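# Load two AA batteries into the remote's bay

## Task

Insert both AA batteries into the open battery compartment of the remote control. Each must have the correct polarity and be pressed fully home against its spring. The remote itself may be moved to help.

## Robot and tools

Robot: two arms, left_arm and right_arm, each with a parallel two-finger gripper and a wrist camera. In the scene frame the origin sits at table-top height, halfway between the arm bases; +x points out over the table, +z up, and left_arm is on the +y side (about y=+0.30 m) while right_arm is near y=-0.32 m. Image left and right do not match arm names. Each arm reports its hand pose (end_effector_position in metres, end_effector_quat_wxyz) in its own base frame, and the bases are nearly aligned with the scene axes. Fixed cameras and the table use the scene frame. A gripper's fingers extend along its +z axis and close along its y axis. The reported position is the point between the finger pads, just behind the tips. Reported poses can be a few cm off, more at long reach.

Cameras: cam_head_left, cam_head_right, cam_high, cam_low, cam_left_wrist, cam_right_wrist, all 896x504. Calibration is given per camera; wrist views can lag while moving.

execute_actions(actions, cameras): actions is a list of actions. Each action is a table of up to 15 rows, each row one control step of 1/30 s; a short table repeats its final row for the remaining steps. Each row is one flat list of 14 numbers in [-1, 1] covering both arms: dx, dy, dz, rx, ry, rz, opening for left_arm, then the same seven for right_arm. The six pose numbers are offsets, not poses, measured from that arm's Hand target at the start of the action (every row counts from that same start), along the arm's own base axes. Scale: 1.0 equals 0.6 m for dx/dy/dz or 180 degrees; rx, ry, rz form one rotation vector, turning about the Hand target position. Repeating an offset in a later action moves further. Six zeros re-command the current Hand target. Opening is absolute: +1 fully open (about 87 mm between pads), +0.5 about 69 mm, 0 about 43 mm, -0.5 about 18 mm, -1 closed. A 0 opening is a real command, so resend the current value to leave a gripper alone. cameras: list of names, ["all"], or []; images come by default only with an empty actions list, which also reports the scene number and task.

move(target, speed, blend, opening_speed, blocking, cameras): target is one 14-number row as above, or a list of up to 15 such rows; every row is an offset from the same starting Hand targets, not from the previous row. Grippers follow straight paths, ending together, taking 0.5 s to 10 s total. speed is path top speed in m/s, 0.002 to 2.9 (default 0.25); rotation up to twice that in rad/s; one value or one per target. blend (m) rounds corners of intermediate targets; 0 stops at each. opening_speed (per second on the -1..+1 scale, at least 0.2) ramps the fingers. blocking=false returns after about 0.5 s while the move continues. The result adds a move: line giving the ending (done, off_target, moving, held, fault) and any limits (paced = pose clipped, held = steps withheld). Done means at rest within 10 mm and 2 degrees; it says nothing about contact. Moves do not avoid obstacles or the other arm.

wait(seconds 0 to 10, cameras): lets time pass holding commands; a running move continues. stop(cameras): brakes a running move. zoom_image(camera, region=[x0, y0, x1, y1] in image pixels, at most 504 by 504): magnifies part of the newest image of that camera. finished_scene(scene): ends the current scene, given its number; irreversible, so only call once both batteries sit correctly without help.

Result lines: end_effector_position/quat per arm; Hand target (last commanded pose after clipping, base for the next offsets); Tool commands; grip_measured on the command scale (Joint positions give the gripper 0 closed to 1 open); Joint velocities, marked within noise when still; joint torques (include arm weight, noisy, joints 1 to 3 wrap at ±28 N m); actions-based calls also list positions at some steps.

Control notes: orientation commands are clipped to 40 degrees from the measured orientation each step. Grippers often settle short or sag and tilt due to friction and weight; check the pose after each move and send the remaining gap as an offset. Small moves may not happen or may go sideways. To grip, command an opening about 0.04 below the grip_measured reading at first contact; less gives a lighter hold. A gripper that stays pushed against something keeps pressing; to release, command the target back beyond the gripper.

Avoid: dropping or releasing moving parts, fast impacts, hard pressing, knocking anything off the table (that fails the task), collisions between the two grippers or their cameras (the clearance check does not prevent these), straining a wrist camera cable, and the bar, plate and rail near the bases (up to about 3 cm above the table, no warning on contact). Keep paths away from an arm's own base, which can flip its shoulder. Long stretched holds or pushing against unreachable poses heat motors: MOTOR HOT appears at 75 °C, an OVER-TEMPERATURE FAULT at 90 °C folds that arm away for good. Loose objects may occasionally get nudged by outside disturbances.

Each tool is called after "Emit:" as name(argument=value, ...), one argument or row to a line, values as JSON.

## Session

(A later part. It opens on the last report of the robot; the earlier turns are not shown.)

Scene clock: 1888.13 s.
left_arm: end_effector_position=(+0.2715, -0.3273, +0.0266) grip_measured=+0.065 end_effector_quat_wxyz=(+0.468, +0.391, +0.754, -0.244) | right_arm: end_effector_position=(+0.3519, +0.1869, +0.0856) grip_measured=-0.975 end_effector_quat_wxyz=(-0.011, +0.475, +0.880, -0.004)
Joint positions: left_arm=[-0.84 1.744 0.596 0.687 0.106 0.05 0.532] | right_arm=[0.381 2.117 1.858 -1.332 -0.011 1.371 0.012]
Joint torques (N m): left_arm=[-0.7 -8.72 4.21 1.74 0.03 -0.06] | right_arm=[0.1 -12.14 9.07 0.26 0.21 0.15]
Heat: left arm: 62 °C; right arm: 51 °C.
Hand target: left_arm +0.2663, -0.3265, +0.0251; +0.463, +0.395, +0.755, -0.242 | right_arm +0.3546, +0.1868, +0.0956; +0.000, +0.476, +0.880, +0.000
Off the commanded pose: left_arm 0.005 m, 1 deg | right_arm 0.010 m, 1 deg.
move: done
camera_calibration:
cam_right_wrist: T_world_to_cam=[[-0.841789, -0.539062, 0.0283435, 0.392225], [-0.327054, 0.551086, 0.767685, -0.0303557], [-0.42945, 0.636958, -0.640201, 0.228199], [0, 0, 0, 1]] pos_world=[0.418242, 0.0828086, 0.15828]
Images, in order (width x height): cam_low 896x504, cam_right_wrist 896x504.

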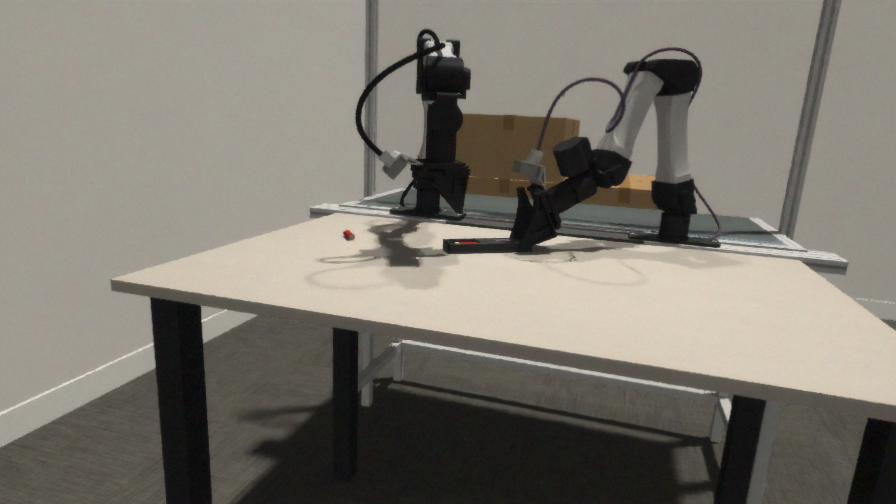

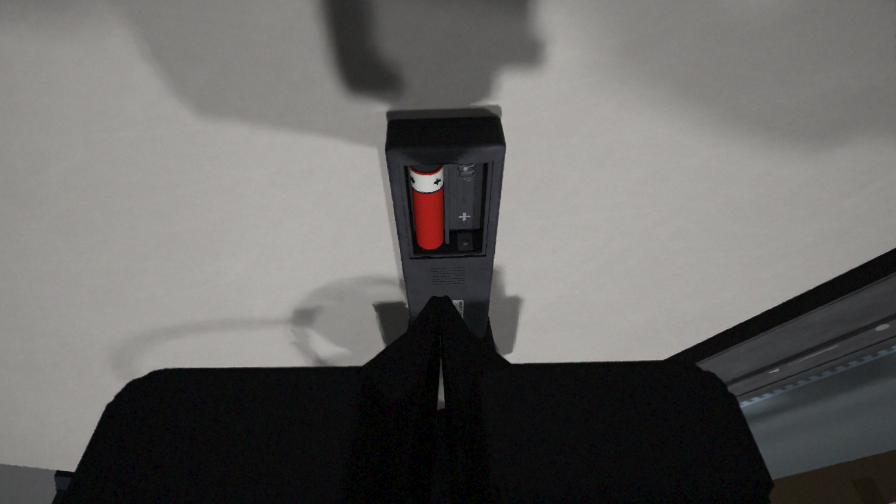

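Emit:
move(
  target=[0,0,0,0,0,0,0.0, -0.0335,-0.4092,-0.0093,0,0,0.517,-0.2],
  speed=0.3,
  cameras=["cam_right_wrist"],
)

Scene clock: 1899.13 s.
left_arm: end_effector_position=(+0.2715, -0.3273, +0.0266) grip_measured=+0.065 end_effector_quat_wxyz=(+0.468, +0.391, +0.754, -0.244) | right_arm: end_effector_position=(+0.3344, -0.0558, +0.0828) grip_measured=-0.200 end_effector_quat_wxyz=(-0.013, -0.309, +0.951, +0.007)
Joint positions: left_arm=[-0.84 1.744 0.596 0.687 0.106 0.05 0.532] | right_arm=[-0.086 1.983 1.648 -1.266 -0.003 -0.714 0.4]
Joint torques (N m): left_arm=[-0.55 -8.47 4.26 1.78 0.05 -0.05] | right_arm=[-0.68 -12.83 5.7 0.58 -0.01 -0.01]
Heat: left arm: 62 °C; right arm: 56 °C.
Hand target: left_arm +0.2663, -0.3265, +0.0251; +0.463, +0.395, +0.755, -0.242 | right_arm +0.3345, -0.0586, +0.0900; +0.000, -0.311, +0.950, +0.000
Off the commanded pose: left_arm 0.005 m, 1 deg | right_arm 0.008 m, 2 deg.
move: done
camera_calibration:
cam_right_wrist: T_world_to_cam=[[0.5784, -0.815685, -0.0105599, -0.240431], [-0.513742, -0.374288, 0.771996, 0.110238], [-0.633658, -0.441097, -0.63554, 0.381241], [0, 0, 0, 1]] pos_world=[0.437275, 0.0133094, 0.154651]
Images, in order (width x height): cam_right_wrist 896x504.

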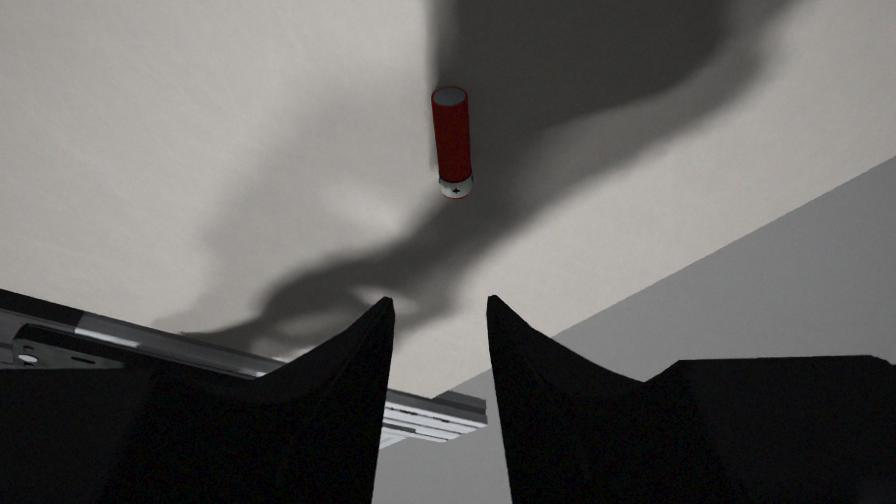

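Emit:
move(
  target=[
    [0,0,0,0,0,0,0.0, -0.0023,-0.014,-0.03,0,0,0.0222,-0.2],
    [0,0,0,0,0,0,0.0, -0.0023,-0.014,-0.09,0,0,0.0222,-0.2],
  ],
  speed=0.12,
  cameras=["cam_right_wrist"],
)

Scene clock: 1910.87 s.
left_arm: end_effector_position=(+0.2715, -0.3273, +0.0266) grip_measured=+0.065 end_effector_quat_wxyz=(+0.468, +0.391, +0.754, -0.244) | right_arm: end_effector_position=(+0.3340, -0.0637, +0.0385) grip_measured=-0.200 end_effector_quat_wxyz=(+0.000, -0.343, +0.939, +0.001)
Joint positions: left_arm=[-0.84 1.744 0.596 0.687 0.106 0.05 0.532] | right_arm=[-0.102 1.98 1.467 -1.06 -0.003 -0.802 0.4]
Joint torques (N m): left_arm=[-0.58 -8.47 4.48 1.76 0.03 -0.11] | right_arm=[-0.92 -9.85 5.75 0.6 -0.02 0.01]
Heat: left arm: 62 °C; right arm: 60 °C.
Hand target: left_arm +0.2663, -0.3265, +0.0251; +0.463, +0.395, +0.755, -0.242 | right_arm +0.3331, -0.0671, +0.0360; +0.000, -0.344, +0.939, +0.000
Off the commanded pose: left_arm 0.005 m, 1 deg | right_arm 0.004 m, 0 deg.
move: done
camera_calibration:
cam_right_wrist: T_world_to_cam=[[0.635963, -0.771672, 0.00855836, -0.264214], [-0.507937, -0.410208, 0.75745, 0.137703], [-0.580992, -0.486057, -0.652838, 0.329639], [0, 0, 0, 1]] pos_world=[0.429493, 0.0128234, 0.113159]
Images, in order (width x height): cam_right_wrist 896x504.

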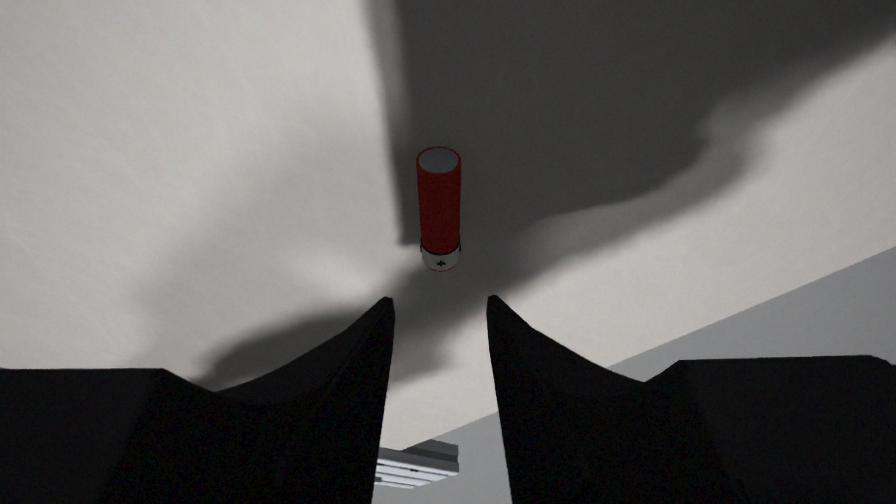

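Emit:
move(
  target=[0,0,0,0,0,0,0.0, 0,0,-0.0455,0,0,0,-0.2],
  speed=0.08,
)

Scene clock: 1915.70 s.
left_arm: end_effector_position=(+0.2715, -0.3273, +0.0266) grip_measured=+0.065 end_effector_quat_wxyz=(+0.468, +0.391, +0.754, -0.244) | right_arm: end_effector_position=(+0.3351, -0.0638, +0.0150) grip_measured=-0.200 end_effector_quat_wxyz=(+0.006, -0.343, +0.939, -0.001)
Joint positions: left_arm=[-0.84 1.744 0.596 0.687 0.106 0.05 0.532] | right_arm=[-0.102 2 1.401 -0.96 -0.003 -0.802 0.4]
Joint torques (N m): left_arm=[-0.4 -8.5 4.31 1.81 0.03 -0.09] | right_arm=[-0.92 -8.72 5.71 0.67 -0.02 0.01]
Heat: left arm: 62 °C; right arm: 60 °C.
Hand target: left_arm +0.2663, -0.3265, +0.0251; +0.463, +0.395, +0.755, -0.242 | right_arm +0.3331, -0.0671, +0.0086; +0.000, -0.344, +0.939, +0.000
Off the commanded pose: left_arm 0.005 m, 1 deg | right_arm 0.007 m, 1 deg.
move: done

Emit:
move(
  target=[0,0,0,0,0,0,0.0, 0,0,-0.0075,0,0,0,-0.2],
  speed=0.05,
)

Scene clock: 1917.87 s.
left_arm: end_effector_position=(+0.2715, -0.3273, +0.0266) grip_measured=+0.065 end_effector_quat_wxyz=(+0.468, +0.391, +0.754, -0.244) | right_arm: end_effector_position=(+0.3359, -0.0638, +0.0117) grip_measured=-0.200 end_effector_quat_wxyz=(+0.007, -0.343, +0.939, -0.002)
Joint positions: left_arm=[-0.84 1.744 0.596 0.687 0.106 0.05 0.532] | right_arm=[-0.102 2.004 1.393 -0.945 -0.003 -0.802 0.4]
Joint torques (N m): left_arm=[-0.38 -8.54 4.25 1.75 0.06 -0.08] | right_arm=[-0.91 -8.53 5.5 0.67 -0.01 0.01]
Heat: left arm: 62 °C; right arm: 59 °C.
Hand target: left_arm +0.2663, -0.3265, +0.0251; +0.463, +0.395, +0.755, -0.242 | right_arm +0.3331, -0.0671, +0.0042; +0.000, -0.344, +0.939, +0.000
Off the commanded pose: left_arm 0.005 m, 1 deg | right_arm 0.009 m, 1 deg.
move: done

Emit:
move(
  target=[0,0,0,0,0,0,0.0, 0,0,0,0,0,0,-0.7],
  speed=0.05,
  opening_speed=0.5,
)

Emit:
move(
  target=[0,0,0,0,0,0,0.0, 0,0,0.15,0,0,0,-0.7],
  speed=0.12,
  cameras=["cam_right_wrist"],
)

Scene clock: 1921.57 s.
left_arm: end_effector_position=(+0.2715, -0.3273, +0.0266) grip_measured=+0.065 end_effector_quat_wxyz=(+0.468, +0.391, +0.754, -0.244) | right_arm: end_effector_position=(+0.3361, -0.0639, +0.0117) grip_measured=-0.602 end_effector_quat_wxyz=(+0.008, -0.343, +0.939, -0.002)
Joint positions: left_arm=[-0.84 1.744 0.596 0.687 0.106 0.05 0.532] | right_arm=[-0.102 2.004 1.393 -0.944 -0.003 -0.802 0.199]
Joint torques (N m): left_arm=[-0.68 -8.32 4.21 1.76 0.04 -0.07] | right_arm=[-0.92 -8.54 5.5 0.68 -0.02 0.01]
Heat: left arm: 62 °C; right arm: 59 °C.
Hand target: left_arm +0.2663, -0.3265, +0.0251; +0.463, +0.395, +0.755, -0.242 | right_arm +0.3331, -0.0670, +0.0042; +0.000, -0.344, +0.939, +0.000
Off the commanded pose: left_arm 0.005 m, 1 deg | right_arm 0.009 m, 1 deg.
move: done

Scene clock: 1923.10 s.
left_arm: end_effector_position=(+0.2715, -0.3273, +0.0266) grip_measured=+0.065 end_effector_quat_wxyz=(+0.468, +0.391, +0.754, -0.244) | right_arm: end_effector_position=(+0.3302, -0.0633, +0.0810) grip_measured=-0.602 end_effector_quat_wxyz=(-0.013, -0.343, +0.939, +0.008)
Joint positions: left_arm=[-0.84 1.744 0.596 0.687 0.106 0.05 0.532] | right_arm=[-0.102 1.963 1.612 -1.25 -0.003 -0.802 0.199]
Joint torques (N m): left_arm=[-0.58 -8.44 4.18 1.75 0.01 -0.08] | right_arm=[-0.91 -11.88 9.1 0.29 -0.01 0.01]
Heat: left arm: 62 °C; right arm: 59 °C.
Hand target: left_arm +0.2663, -0.3265, +0.0251; +0.463, +0.395, +0.755, -0.242 | right_arm +0.3332, -0.0671, +0.0942; +0.000, -0.344, +0.939, +0.000
Off the commanded pose: left_arm 0.005 m, 1 deg | right_arm 0.014 m, 2 deg.
move: off_target (right_arm)
camera_calibration:
cam_right_wrist: T_world_to_cam=[[0.635945, -0.771631, -0.0126311, -0.260231], [-0.48528, -0.412566, 0.770904, 0.0950148], [-0.600065, -0.484123, -0.636826, 0.360512], [0, 0, 0, 1]] pos_world=[0.427932, 0.0129297, 0.153049]
Images, in order (width x height): cam_right_wrist 896x504.

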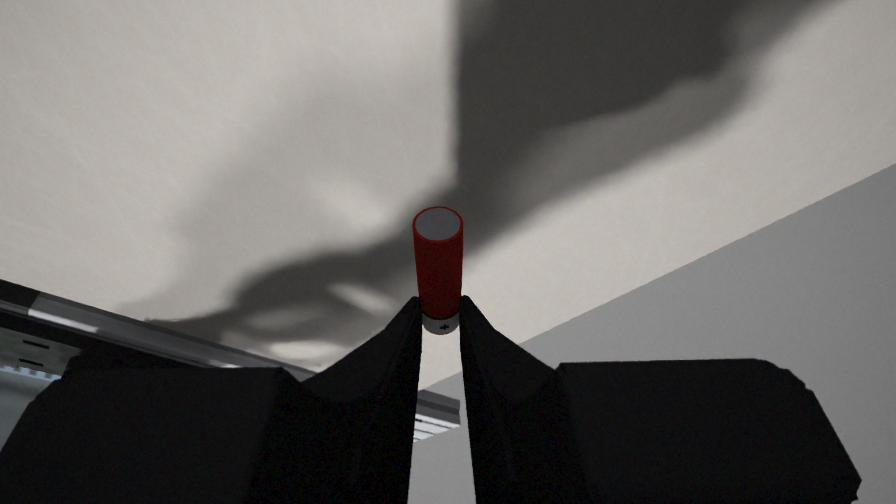

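Emit:
move(
  target=[
    [0,0,0,0,0,0,0.0, 0,0,0.02,0,0,0,-0.7],
    [0,0,0,0,0,0,0.0, -0.0217,0.4642,-0.0053,0.0161,0.1117,-0.5332,-0.7],
  ],
  speed=0.25,
  blend=[0.01, 0],
  cameras=["cam_right_wrist","cam_left_wrist","cam_low"],
)

Scene clock: 1945.57 s.
left_arm: end_effector_position=(+0.2715, -0.3273, +0.0266) grip_measured=+0.065 end_effector_quat_wxyz=(+0.468, +0.391, +0.754, -0.244) | right_arm: end_effector_position=(+0.3212, +0.2080, +0.0861) grip_measured=-0.602 end_effector_quat_wxyz=(-0.138, +0.465, +0.872, +0.065)
Joint positions: left_arm=[-0.84 1.744 0.596 0.687 0.106 0.05 0.532] | right_arm=[0.34 2.102 1.757 -1.319 -0.291 1.306 0.199]
Joint torques (N m): left_arm=[-0.49 -8.53 4.44 1.71 0.09 -0.07] | right_arm=[0.21 -12.44 5.6 0.37 -0.25 0.26]
Heat: left arm: 62 °C; right arm: 60 °C.
Hand target: left_arm +0.2663, -0.3265, +0.0251; +0.463, +0.395, +0.755, -0.242 | right_arm +0.3200, +0.2115, +0.0910; -0.137, +0.468, +0.870, +0.074
Off the commanded pose: left_arm 0.005 m, 1 deg | right_arm 0.006 m, 1 deg.
move: done; blend cut to 0.0061 m at target 1
camera_calibration:
cam_left_wrist: T_world_to_cam=[[-0.816943, -0.576713, -0.00248225, 0.0315196], [-0.558678, 0.792449, -0.244752, 0.44032], [0.143119, -0.198562, -0.969582, 0.0666845], [0, 0, 0, 1]] pos_world=[0.262203, -0.317512, 0.172504]
cam_right_wrist: T_world_to_cam=[[-0.832494, -0.553258, 0.0293153, 0.377634], [-0.195534, 0.342907, 0.918793, -0.0642582], [-0.518383, 0.759158, -0.393649, 0.183877], [0, 0, 0, 1]] pos_world=[0.397132, 0.0913723, 0.120352]
Images, in order (width x height): cam_low 896x504, cam_left_wrist 896x504, cam_right_wrist 896x504.

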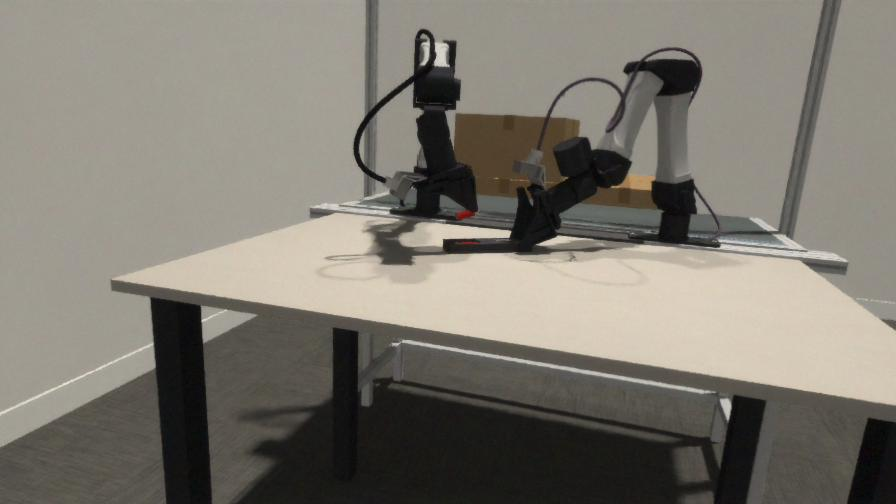

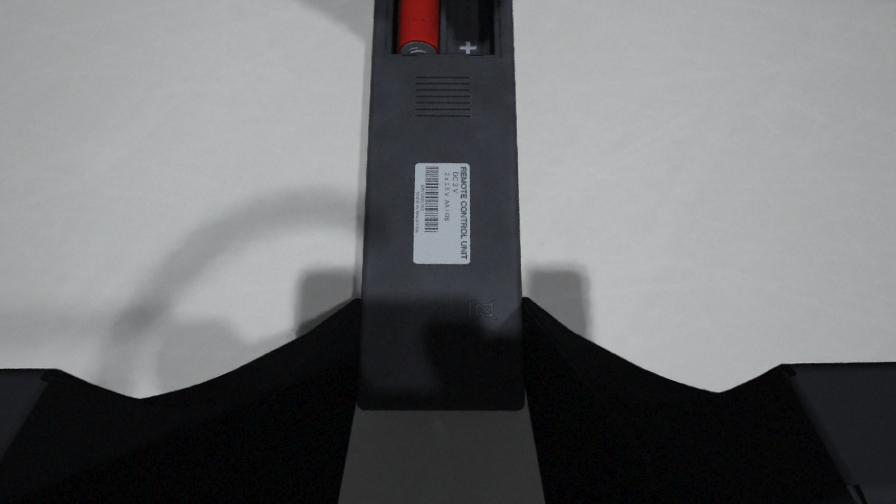

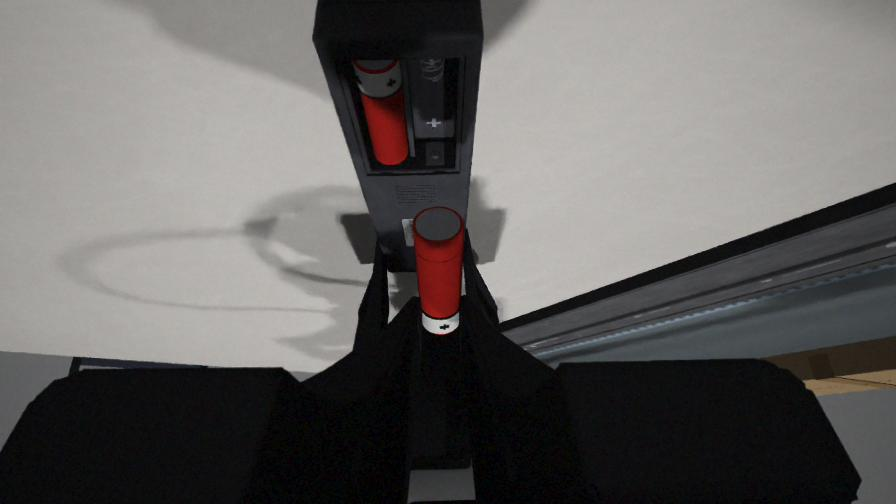

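Emit:
move(
  target=[
    [0,0,0,0,0,0,0.0, 0.0003,0.007,0,0,0,0,-0.7],
    [0,0,0,0,0,0,0.0, 0.0003,0.007,-0.06,0,0,0,-0.7],
  ],
  speed=0.08,
  cameras=["cam_right_wrist"],
)

Scene clock: 1957.97 s.
left_arm: end_effector_position=(+0.2715, -0.3273, +0.0266) grip_measured=+0.065 end_effector_quat_wxyz=(+0.468, +0.391, +0.754, -0.244) | right_arm: end_effector_position=(+0.3234, +0.2108, +0.0599) grip_measured=-0.602 end_effector_quat_wxyz=(-0.129, +0.466, +0.872, +0.075)
Joint positions: left_arm=[-0.84 1.744 0.596 0.687 0.106 0.05 0.532] | right_arm=[0.344 2.102 1.655 -1.187 -0.293 1.317 0.199]
Joint torques (N m): left_arm=[-0.49 -8.49 4.33 1.68 0.04 -0.05] | right_arm=[0.73 -9.83 5.7 0.43 -0.24 0.26]
Heat: left arm: 62 °C; right arm: 63 °C.
Hand target: left_arm +0.2663, -0.3265, +0.0251; +0.463, +0.395, +0.755, -0.242 | right_arm +0.3202, +0.2156, +0.0550; -0.137, +0.468, +0.870, +0.074
Off the commanded pose: left_arm 0.005 m, 1 deg | right_arm 0.008 m, 1 deg.
move: done
camera_calibration:
cam_right_wrist: T_world_to_cam=[[-0.836437, -0.548055, 0.00305496, 0.383476], [-0.216585, 0.33566, 0.916746, -0.0322994], [-0.503452, 0.766139, -0.399459, 0.166694], [0, 0, 0, 1]] pos_world=[0.397681, 0.093297, 0.095026]
Images, in order (width x height): cam_right_wrist 896x504.

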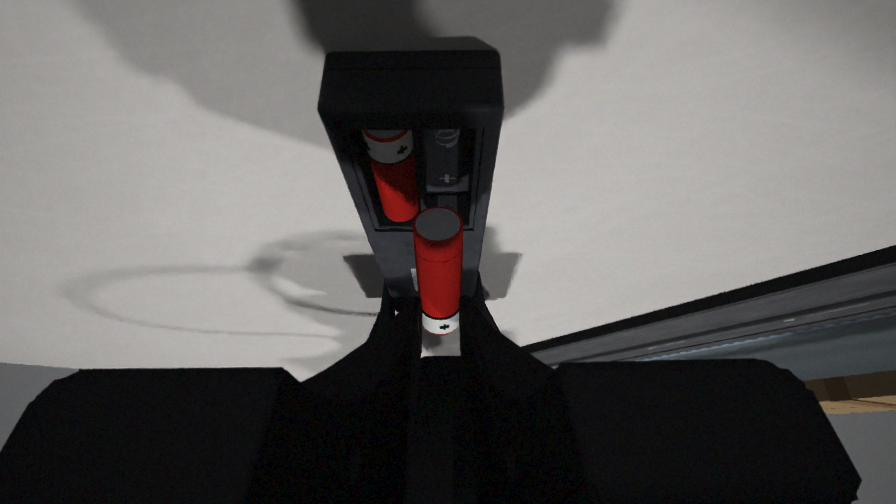

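Emit:
move(
  target=[0,0,0,0,0,0,0.0, -0.005,-0.0025,-0.012,0,0,0,-0.7],
  speed=0.08,
  cameras=["cam_right_wrist"],
)

Scene clock: 1962.87 s.
left_arm: end_effector_position=(+0.2715, -0.3273, +0.0266) grip_measured=+0.065 end_effector_quat_wxyz=(+0.468, +0.391, +0.754, -0.244) | right_arm: end_effector_position=(+0.3203, +0.2097, +0.0509) grip_measured=-0.602 end_effector_quat_wxyz=(-0.130, +0.466, +0.872, +0.073)
Joint positions: left_arm=[-0.84 1.744 0.596 0.687 0.106 0.05 0.532] | right_arm=[0.344 2.102 1.618 -1.155 -0.293 1.317 0.199]
Joint torques (N m): left_arm=[-0.64 -8.53 4.27 1.76 0.1 -0.06] | right_arm=[0.68 -10.3 5.55 0.42 -0.25 0.25]
Heat: left arm: 62 °C; right arm: 62 °C.
Hand target: left_arm +0.2663, -0.3265, +0.0251; +0.463, +0.395, +0.755, -0.242 | right_arm +0.3173, +0.2141, +0.0479; -0.137, +0.468, +0.870, +0.074
Off the commanded pose: left_arm 0.005 m, 1 deg | right_arm 0.006 m, 1 deg.
move: done
camera_calibration:
cam_right_wrist: T_world_to_cam=[[-0.836428, -0.54802, 0.00791159, 0.380098], [-0.212281, 0.337241, 0.917173, -0.0260442], [-0.505297, 0.765469, -0.398412, 0.163025], [0, 0, 0, 1]] pos_world=[0.394772, 0.0922938, 0.0858308]
Images, in order (width x height): cam_right_wrist 896x504.

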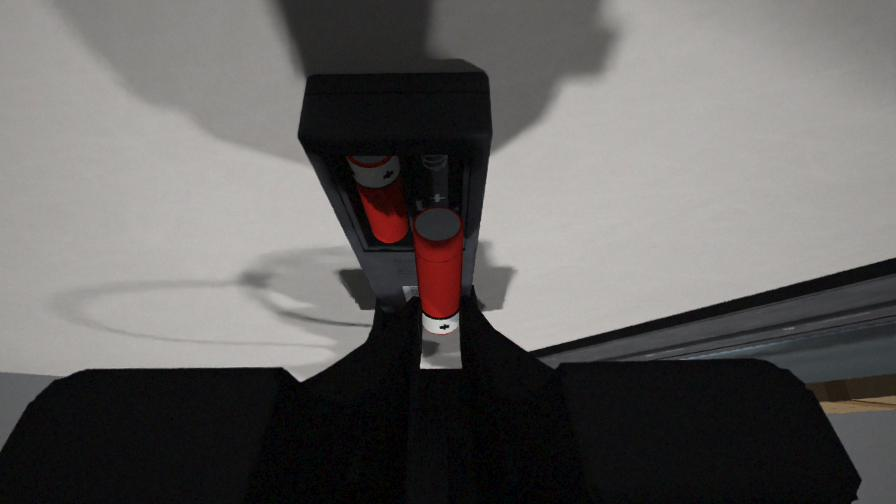

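Emit:
move(
  target=[0,0,0,0,0,0,0.0, 0.0005,0.002,-0.018,0,0,0,-0.7],
  speed=0.06,
  cameras=["cam_right_wrist"],
)

Scene clock: 1974.37 s.
left_arm: end_effector_position=(+0.2715, -0.3273, +0.0266) grip_measured=+0.065 end_effector_quat_wxyz=(+0.468, +0.391, +0.754, -0.244) | right_arm: end_effector_position=(+0.3217, +0.2108, +0.0449) grip_measured=-0.602 end_effector_quat_wxyz=(-0.126, +0.466, +0.872, +0.078)
Joint positions: left_arm=[-0.84 1.744 0.596 0.687 0.106 0.05 0.532] | right_arm=[0.346 2.102 1.595 -1.118 -0.293 1.319 0.199]
Joint torques (N m): left_arm=[-0.55 -8.39 4.42 1.75 0.04 -0.1] | right_arm=[0.77 -9.07 5.56 0.45 -0.24 0.25]
Heat: left arm: 62 °C; right arm: 62 °C.
Hand target: left_arm +0.2663, -0.3265, +0.0251; +0.463, +0.395, +0.755, -0.242 | right_arm +0.3175, +0.2153, +0.0370; -0.137, +0.468, +0.870, +0.074
Off the commanded pose: left_arm 0.005 m, 1 deg | right_arm 0.010 m, 1 deg.
move: done
camera_calibration:
cam_right_wrist: T_world_to_cam=[[-0.836575, -0.547827, -0.00529528, 0.382568], [-0.223948, 0.333134, 0.915898, -0.0159382], [-0.499989, 0.767403, -0.401376, 0.15844], [0, 0, 0, 1]] pos_world=[0.395696, 0.0933026, 0.0802178]
Images, in order (width x height): cam_right_wrist 896x504.

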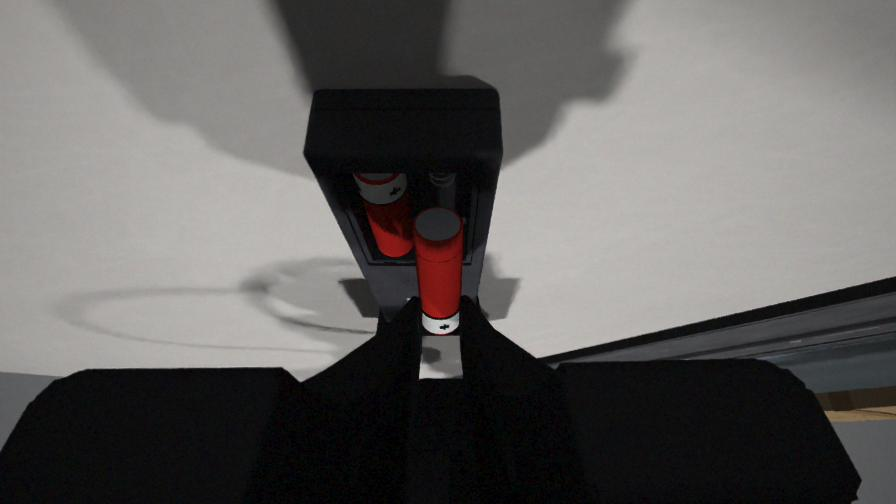

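Emit:
move(
  target=[0,0,0,0,0,0,0.0, -0.001,-0.0005,-0.014,0,0,0,-0.7],
  speed=0.06,
  cameras=["cam_right_wrist"],
)

Emit:
zoom_image(
  camera="cam_right_wrist",
  region=[300, 90, 520, 270],
)

Scene clock: 1978.63 s.
left_arm: end_effector_position=(+0.2715, -0.3273, +0.0266) grip_measured=+0.065 end_effector_quat_wxyz=(+0.468, +0.391, +0.754, -0.244) | right_arm: end_effector_position=(+0.3210, +0.2105, +0.0353) grip_measured=-0.602 end_effector_quat_wxyz=(-0.127, +0.466, +0.872, +0.077)
Joint positions: left_arm=[-0.84 1.744 0.596 0.687 0.106 0.05 0.532] | right_arm=[0.346 2.113 1.571 -1.087 -0.293 1.319 0.199]
Joint torques (N m): left_arm=[-0.65 -8.46 4.48 1.77 0.03 -0.09] | right_arm=[0.73 -9.4 5.52 0.43 -0.24 0.25]
Heat: left arm: 62 °C; right arm: 61 °C.
Hand target: left_arm +0.2663, -0.3265, +0.0251; +0.463, +0.395, +0.755, -0.242 | right_arm +0.3169, +0.2150, +0.0286; -0.137, +0.468, +0.870, +0.074
Off the commanded pose: left_arm 0.005 m, 1 deg | right_arm 0.009 m, 1 deg.
move: done
camera_calibration:
cam_right_wrist: T_world_to_cam=[[-0.836621, -0.547779, -0.0019312, 0.38162], [-0.220941, 0.334213, 0.916235, -0.00840425], [-0.501248, 0.766968, -0.400636, 0.154963], [0, 0, 0, 1]] pos_world=[0.39509, 0.0930005, 0.0705211]
Images, in order (width x height): cam_right_wrist 896x504.

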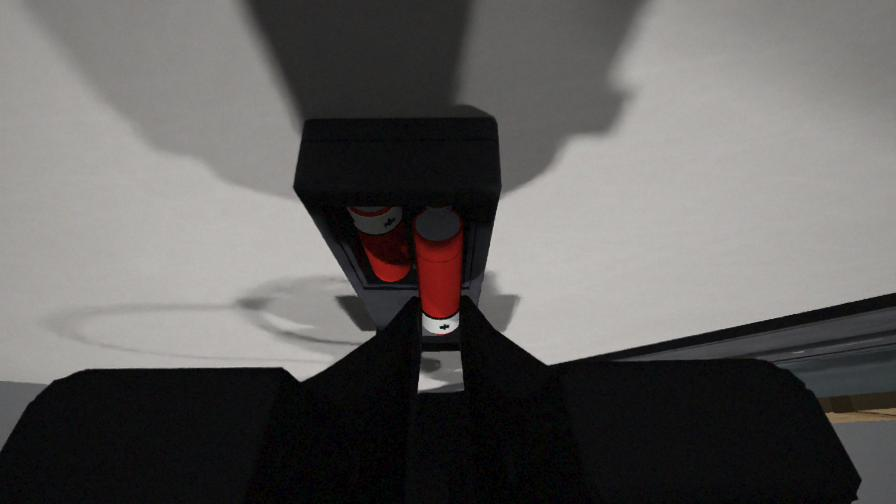

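Scaled by 2.291.

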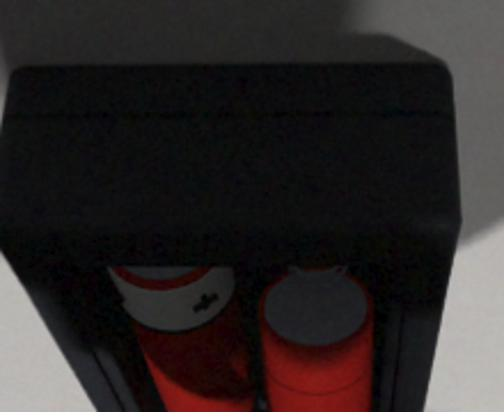

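Emit:
move(
  target=[0,0,0,0,0,0,0.0, 0,0,-0.007,0,0,0,-0.7],
  speed=0.06,
)

Emit:
move(
  target=[0,0,0,0,0,0,0.0, 0,0,-0.006,0,0,0,-0.7],
  speed=0.06,
  cameras=["cam_right_wrist","cam_left_wrist","cam_low"],
)

Emit:
zoom_image(
  camera="cam_left_wrist",
  region=[350, 0, 550, 110],
)

Emit:
zoom_image(
  camera="cam_low",
  region=[400, 220, 520, 280],
)

Scene clock: 1982.53 s.
left_arm: end_effector_position=(+0.2715, -0.3273, +0.0266) grip_measured=+0.065 end_effector_quat_wxyz=(+0.468, +0.391, +0.754, -0.244) | right_arm: end_effector_position=(+0.3216, +0.2110, +0.0330) grip_measured=-0.602 end_effector_quat_wxyz=(-0.126, +0.466, +0.872, +0.079)
Joint positions: left_arm=[-0.84 1.744 0.596 0.687 0.106 0.05 0.532] | right_arm=[0.346 2.115 1.565 -1.074 -0.294 1.319 0.199]
Joint velocities: left_arm=[within noise] | right_arm=[-0.002 -0.012 -0.007 0.022 -0.154 0.007 -0.014]
Joint torques (N m): left_arm=[-0.53 -8.54 4.34 1.71 0.02 -0.09] | right_arm=[0.73 -9.07 5.24 0.48 -0.23 0.25]
Heat: left arm: 62 °C; right arm: 61 °C.
Hand target: left_arm +0.2663, -0.3265, +0.0251; +0.463, +0.395, +0.755, -0.242 | right_arm +0.3169, +0.2150, +0.0244; -0.137, +0.468, +0.870, +0.074
Off the commanded pose: left_arm 0.005 m, 1 deg | right_arm 0.011 m, 1 deg.
move: off_target (right_arm)

Scene clock: 1983.23 s.
left_arm: end_effector_position=(+0.2715, -0.3273, +0.0266) grip_measured=+0.065 end_effector_quat_wxyz=(+0.468, +0.391, +0.754, -0.244) | right_arm: end_effector_position=(+0.3214, +0.2112, +0.0325) grip_measured=-0.602 end_effector_quat_wxyz=(-0.127, +0.466, +0.872, +0.079)
Joint positions: left_arm=[-0.84 1.744 0.596 0.687 0.106 0.05 0.532] | right_arm=[0.346 2.116 1.563 -1.073 -0.296 1.319 0.199]
Joint torques (N m): left_arm=[-0.47 -8.49 4.44 1.8 0 -0.07] | right_arm=[0.75 -8.75 4.62 0.59 -0.21 0.25]
Heat: left arm: 62 °C; right arm: 61 °C.
Hand target: left_arm +0.2663, -0.3265, +0.0251; +0.463, +0.395, +0.755, -0.242 | right_arm +0.3169, +0.2150, +0.0208; -0.137, +0.468, +0.870, +0.074
Off the commanded pose: left_arm 0.005 m, 1 deg | right_arm 0.013 m, 1 deg.
move: off_target (right_arm)
camera_calibration:
cam_left_wrist: T_world_to_cam=[[-0.816943, -0.576713, -0.00248225, 0.0315196], [-0.558678, 0.792449, -0.244752, 0.44032], [0.143119, -0.198562, -0.969582, 0.0666845], [0, 0, 0, 1]] pos_world=[0.262203, -0.317512, 0.172504]
cam_right_wrist: T_world_to_cam=[[-0.8367, -0.547628, -0.00602858, 0.382357], [-0.222925, 0.330503, 0.9171, -0.00470621], [-0.500238, 0.768681, -0.398612, 0.152777], [0, 0, 0, 1]] pos_world=[0.395294, 0.0935083, 0.0675199]
Images, in order (width x height): cam_low 896x504, cam_left_wrist 896x504, cam_right_wrist 896x504.

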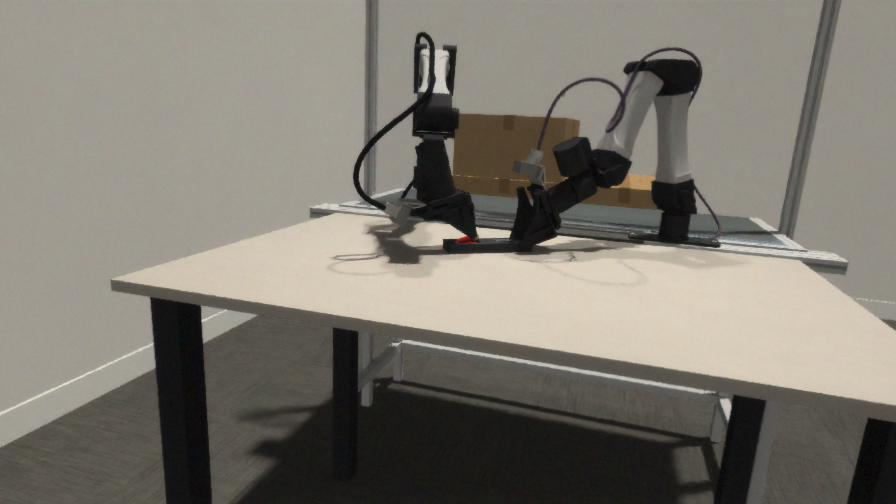

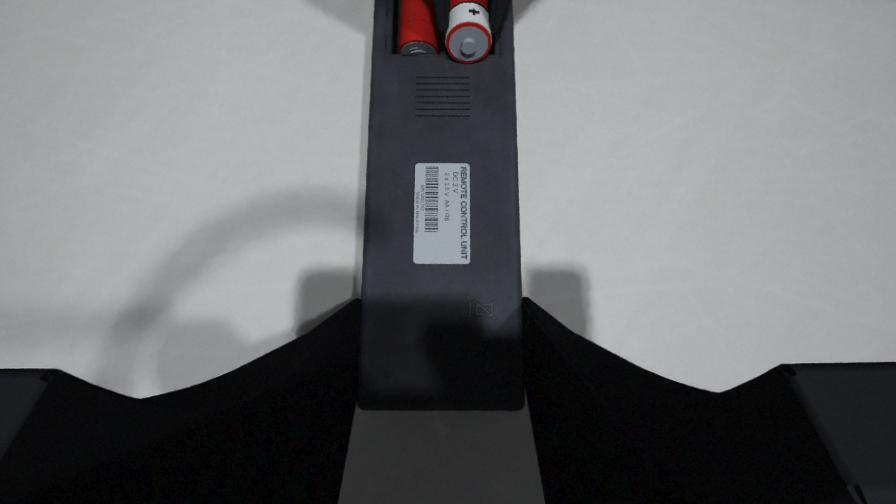

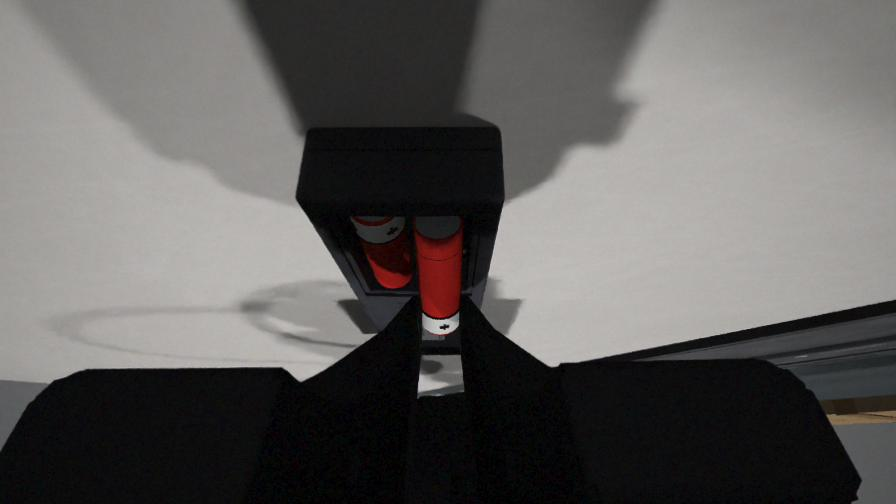

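Scaled by 2.520.

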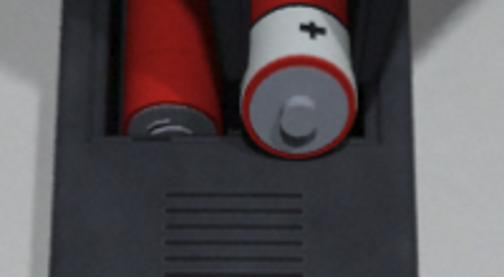

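Scaled by 4.200.

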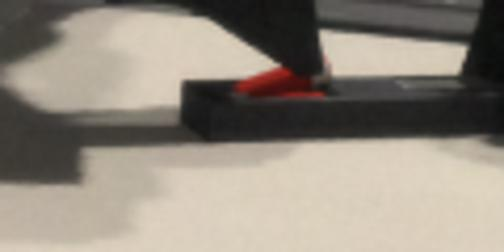

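Emit:
move(
  target=[0,0,0,0,0,0,0.0, 0.011,-0.0167,0.002,0,0,0,-0.75],
  speed=0.06,
)

Emit:
move(
  target=[0,0,0,0,0,0,0.0, 0.0073,-0.0111,0,0,0,0,-0.75],
  speed=0.06,
)

Emit:
move(
  target=[0,0,0,0,0,0,0.0, 0.0073,-0.0111,0,0,0,0,-0.75],
  speed=0.06,
  cameras=["cam_right_wrist","cam_left_wrist"],
)

Emit:
zoom_image(
  camera="cam_left_wrist",
  region=[350, 0, 550, 110],
)

Scene clock: 1993.73 s.
left_arm: end_effector_position=(+0.2715, -0.3273, +0.0266) grip_measured=+0.065 end_effector_quat_wxyz=(+0.468, +0.391, +0.754, -0.244) | right_arm: end_effector_position=(+0.3220, +0.2101, +0.0320) grip_measured=-0.602 end_effector_quat_wxyz=(-0.137, +0.467, +0.869, +0.085)
Joint positions: left_arm=[-0.84 1.744 0.596 0.687 0.106 0.05 0.532] | right_arm=[0.333 2.123 1.563 -1.073 -0.318 1.31 0.199]
Joint torques (N m): left_arm=[-0.77 -8.79 4.45 1.71 0.02 -0.08] | right_arm=[-0.83 -8.42 6.79 0.36 0.05 0.03]
Heat: left arm: 62 °C; right arm: 58 °C.
Hand target: left_arm +0.2663, -0.3265, +0.0251; +0.463, +0.395, +0.755, -0.242 | right_arm +0.3234, +0.2050, +0.0220; -0.137, +0.468, +0.870, +0.074
Off the commanded pose: left_arm 0.005 m, 1 deg | right_arm 0.011 m, 1 deg.
move: off_target (right_arm)

Scene clock: 1994.57 s.
left_arm: end_effector_position=(+0.2715, -0.3273, +0.0266) grip_measured=+0.065 end_effector_quat_wxyz=(+0.468, +0.391, +0.754, -0.244) | right_arm: end_effector_position=(+0.3231, +0.2077, +0.0317) grip_measured=-0.602 end_effector_quat_wxyz=(-0.144, +0.466, +0.868, +0.092)
Joint positions: left_arm=[-0.84 1.744 0.596 0.687 0.106 0.05 0.532] | right_arm=[0.319 2.129 1.563 -1.073 -0.337 1.292 0.199]
Joint torques (N m): left_arm=[-0.7 -8.53 4.31 1.75 0.08 -0.11] | right_arm=[-1.35 -8.24 8.12 0.24 0.26 -0.01]
Heat: left arm: 62 °C; right arm: 58 °C.
Hand target: left_arm +0.2663, -0.3265, +0.0251; +0.463, +0.395, +0.755, -0.242 | right_arm +0.3279, +0.1983, +0.0221; -0.137, +0.468, +0.870, +0.074
Off the commanded pose: left_arm 0.005 m, 1 deg | right_arm 0.014 m, 2 deg.
move: off_target (right_arm)

Scene clock: 1995.40 s.
left_arm: end_effector_position=(+0.2715, -0.3273, +0.0266) grip_measured=+0.065 end_effector_quat_wxyz=(+0.468, +0.391, +0.754, -0.244) | right_arm: end_effector_position=(+0.3226, +0.2049, +0.0313) grip_measured=-0.602 end_effector_quat_wxyz=(-0.154, +0.463, +0.868, +0.090)
Joint positions: left_arm=[-0.84 1.744 0.596 0.687 0.106 0.05 0.532] | right_arm=[0.309 2.143 1.577 -1.094 -0.348 1.272 0.199]
Joint torques (N m): left_arm=[-0.76 -8.51 4.42 1.74 0.05 -0.1] | right_arm=[-2.18 -8.7 8.28 0.27 0.39 0.02]
Heat: left arm: 62 °C; right arm: 58 °C.
Hand target: left_arm +0.2663, -0.3265, +0.0251; +0.463, +0.395, +0.755, -0.242 | right_arm +0.3323, +0.1916, +0.0220; -0.137, +0.468, +0.870, +0.074
Off the commanded pose: left_arm 0.005 m, 1 deg | right_arm 0.019 m, 3 deg.
move: off_target (right_arm)
camera_calibration:
cam_left_wrist: T_world_to_cam=[[-0.816943, -0.576713, -0.00248225, 0.0315196], [-0.558678, 0.792449, -0.244752, 0.44032], [0.143119, -0.198562, -0.969582, 0.0666845], [0, 0, 0, 1]] pos_world=[0.262203, -0.317512, 0.172504]
cam_right_wrist: T_world_to_cam=[[-0.835213, -0.549926, -0.000488221, 0.379752], [-0.189733, 0.287328, 0.938853, -0.00371538], [-0.516159, 0.784235, -0.344319, 0.158005], [0, 0, 0, 1]] pos_world=[0.398025, 0.0859899, 0.0580778]
Images, in order (width x height): cam_left_wrist 896x504, cam_right_wrist 896x504.

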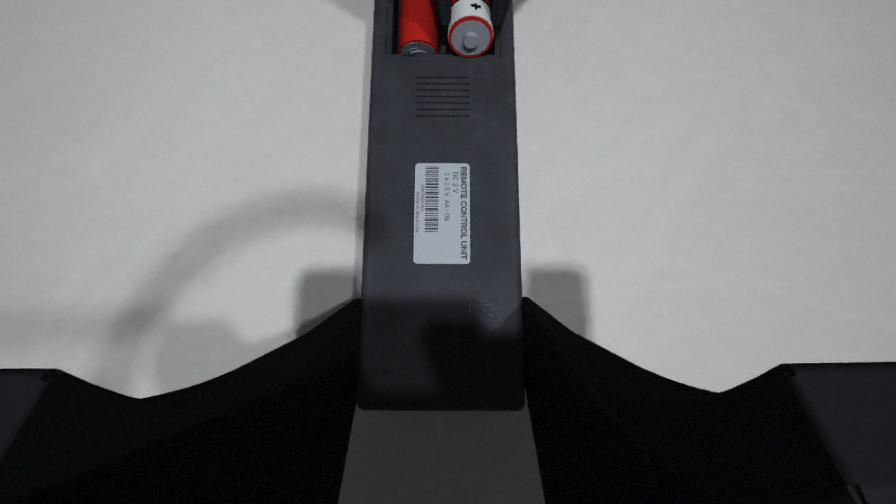

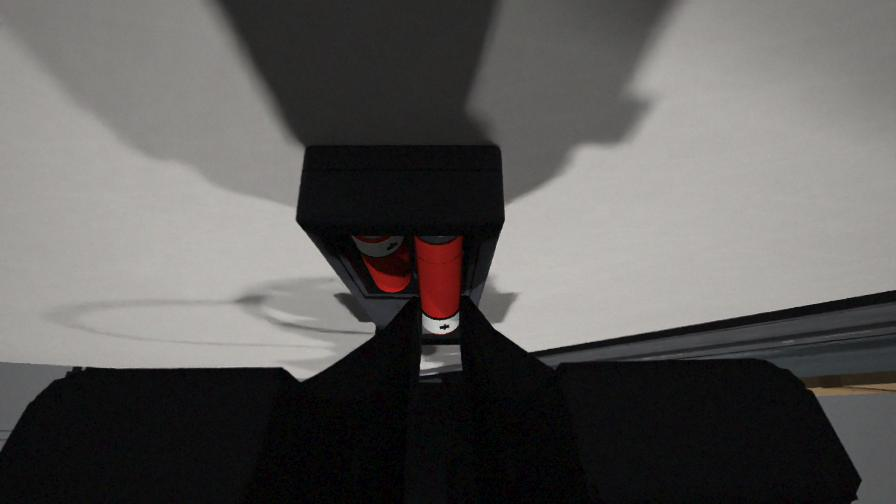

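Scaled by 2.520.

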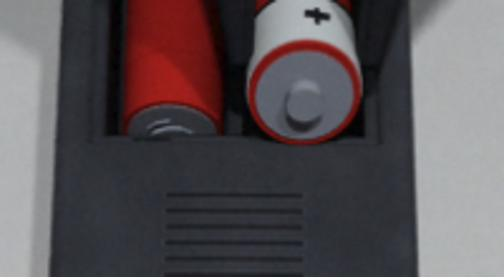

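Emit:
move(
  target=[0,0,0,0,0,0,0.0, 0.0095,-0.0098,0,0,0,0,-0.75],
  speed=0.06,
)

Emit:
move(
  target=[0,0,0,0,0,0,0.0, 0.0085,-0.0105,0,0,0,0,-0.75],
  speed=0.06,
  cameras=["cam_right_wrist","cam_left_wrist"],
)

Emit:
zoom_image(
  camera="cam_left_wrist",
  region=[350, 0, 550, 110],
)

Scene clock: 2000.43 s.
left_arm: end_effector_position=(+0.2716, -0.3275, +0.0269) grip_measured=+0.065 end_effector_quat_wxyz=(+0.469, +0.390, +0.754, -0.244) | right_arm: end_effector_position=(+0.3236, +0.2029, +0.0319) grip_measured=-0.602 end_effector_quat_wxyz=(-0.163, +0.460, +0.868, +0.091)
Joint positions: left_arm=[-0.84 1.744 0.596 0.688 0.106 0.05 0.532] | right_arm=[0.298 2.16 1.598 -1.118 -0.361 1.254 0.199]
Joint torques (N m): left_arm=[-0.81 -8.77 4.38 1.77 0.05 -0.09] | right_arm=[-2.84 -8.99 8.57 0.31 0.55 0.01]
Heat: left arm: 62 °C; right arm: 58 °C.
Hand target: left_arm +0.2663, -0.3265, +0.0251; +0.463, +0.395, +0.755, -0.242 | right_arm +0.3380, +0.1858, +0.0220; -0.137, +0.468, +0.870, +0.074
Off the commanded pose: left_arm 0.006 m, 1 deg | right_arm 0.024 m, 4 deg.
move: off_target (right_arm)

Scene clock: 2001.27 s.
left_arm: end_effector_position=(+0.2713, -0.3289, +0.0281) grip_measured=+0.065 end_effector_quat_wxyz=(+0.471, +0.391, +0.752, -0.245) | right_arm: end_effector_position=(+0.3243, +0.1996, +0.0331) grip_measured=-0.602 end_effector_quat_wxyz=(-0.173, +0.459, +0.867, +0.091)
Joint positions: left_arm=[-0.842 1.744 0.596 0.694 0.106 0.05 0.532] | right_arm=[0.285 2.174 1.618 -1.143 -0.373 1.235 0.199]
Joint torques (N m): left_arm=[-0.47 -8.54 4.26 1.67 0.03 -0.1] | right_arm=[-3.33 -9.14 8.81 0.38 0.69 0.02]
Heat: left arm: 62 °C; right arm: 58 °C.
Hand target: left_arm +0.2663, -0.3265, +0.0251; +0.463, +0.395, +0.755, -0.242 | right_arm +0.3430, +0.1795, +0.0220; -0.137, +0.468, +0.870, +0.074
Off the commanded pose: left_arm 0.006 m, 1 deg | right_arm 0.030 m, 5 deg.
move: off_target (right_arm)
camera_calibration:
cam_left_wrist: T_world_to_cam=[[-0.818484, -0.57452, -0.00336983, 0.0317178], [-0.555273, 0.792544, -0.252084, 0.441214], [0.147498, -0.204455, -0.967699, 0.0647763], [0, 0, 0, 1]] pos_world=[0.2614, -0.318215, 0.174014]
cam_right_wrist: T_world_to_cam=[[-0.83068, -0.556516, 0.0161439, 0.377574], [-0.16071, 0.267444, 0.950077, -0.00937304], [-0.533051, 0.786615, -0.311598, 0.167575], [0, 0, 0, 1]] pos_world=[0.401463, 0.0808159, 0.0550255]
Images, in order (width x height): cam_left_wrist 896x504, cam_right_wrist 896x504.

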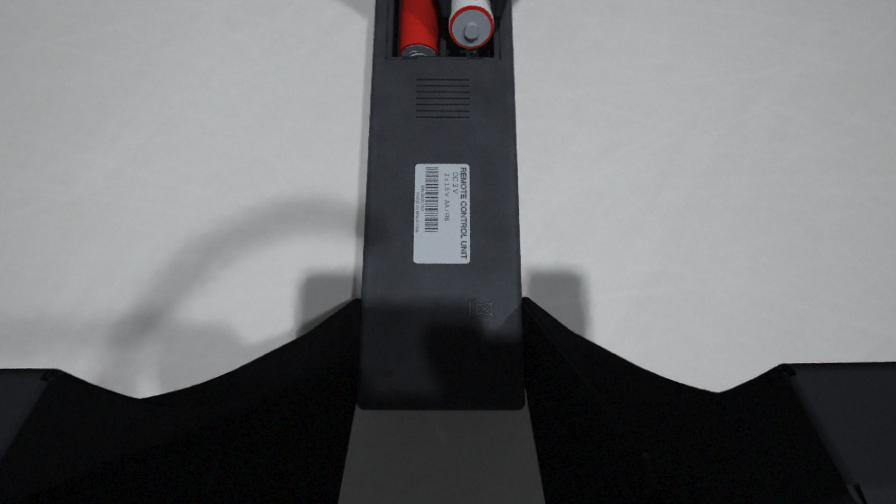

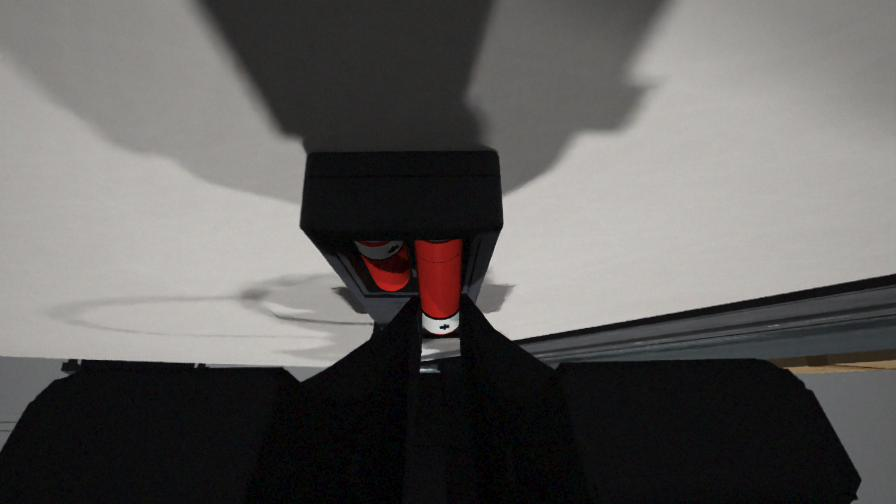

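Scaled by 2.520.

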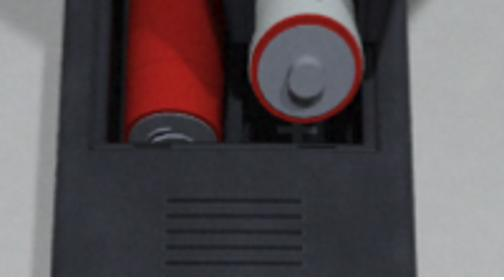

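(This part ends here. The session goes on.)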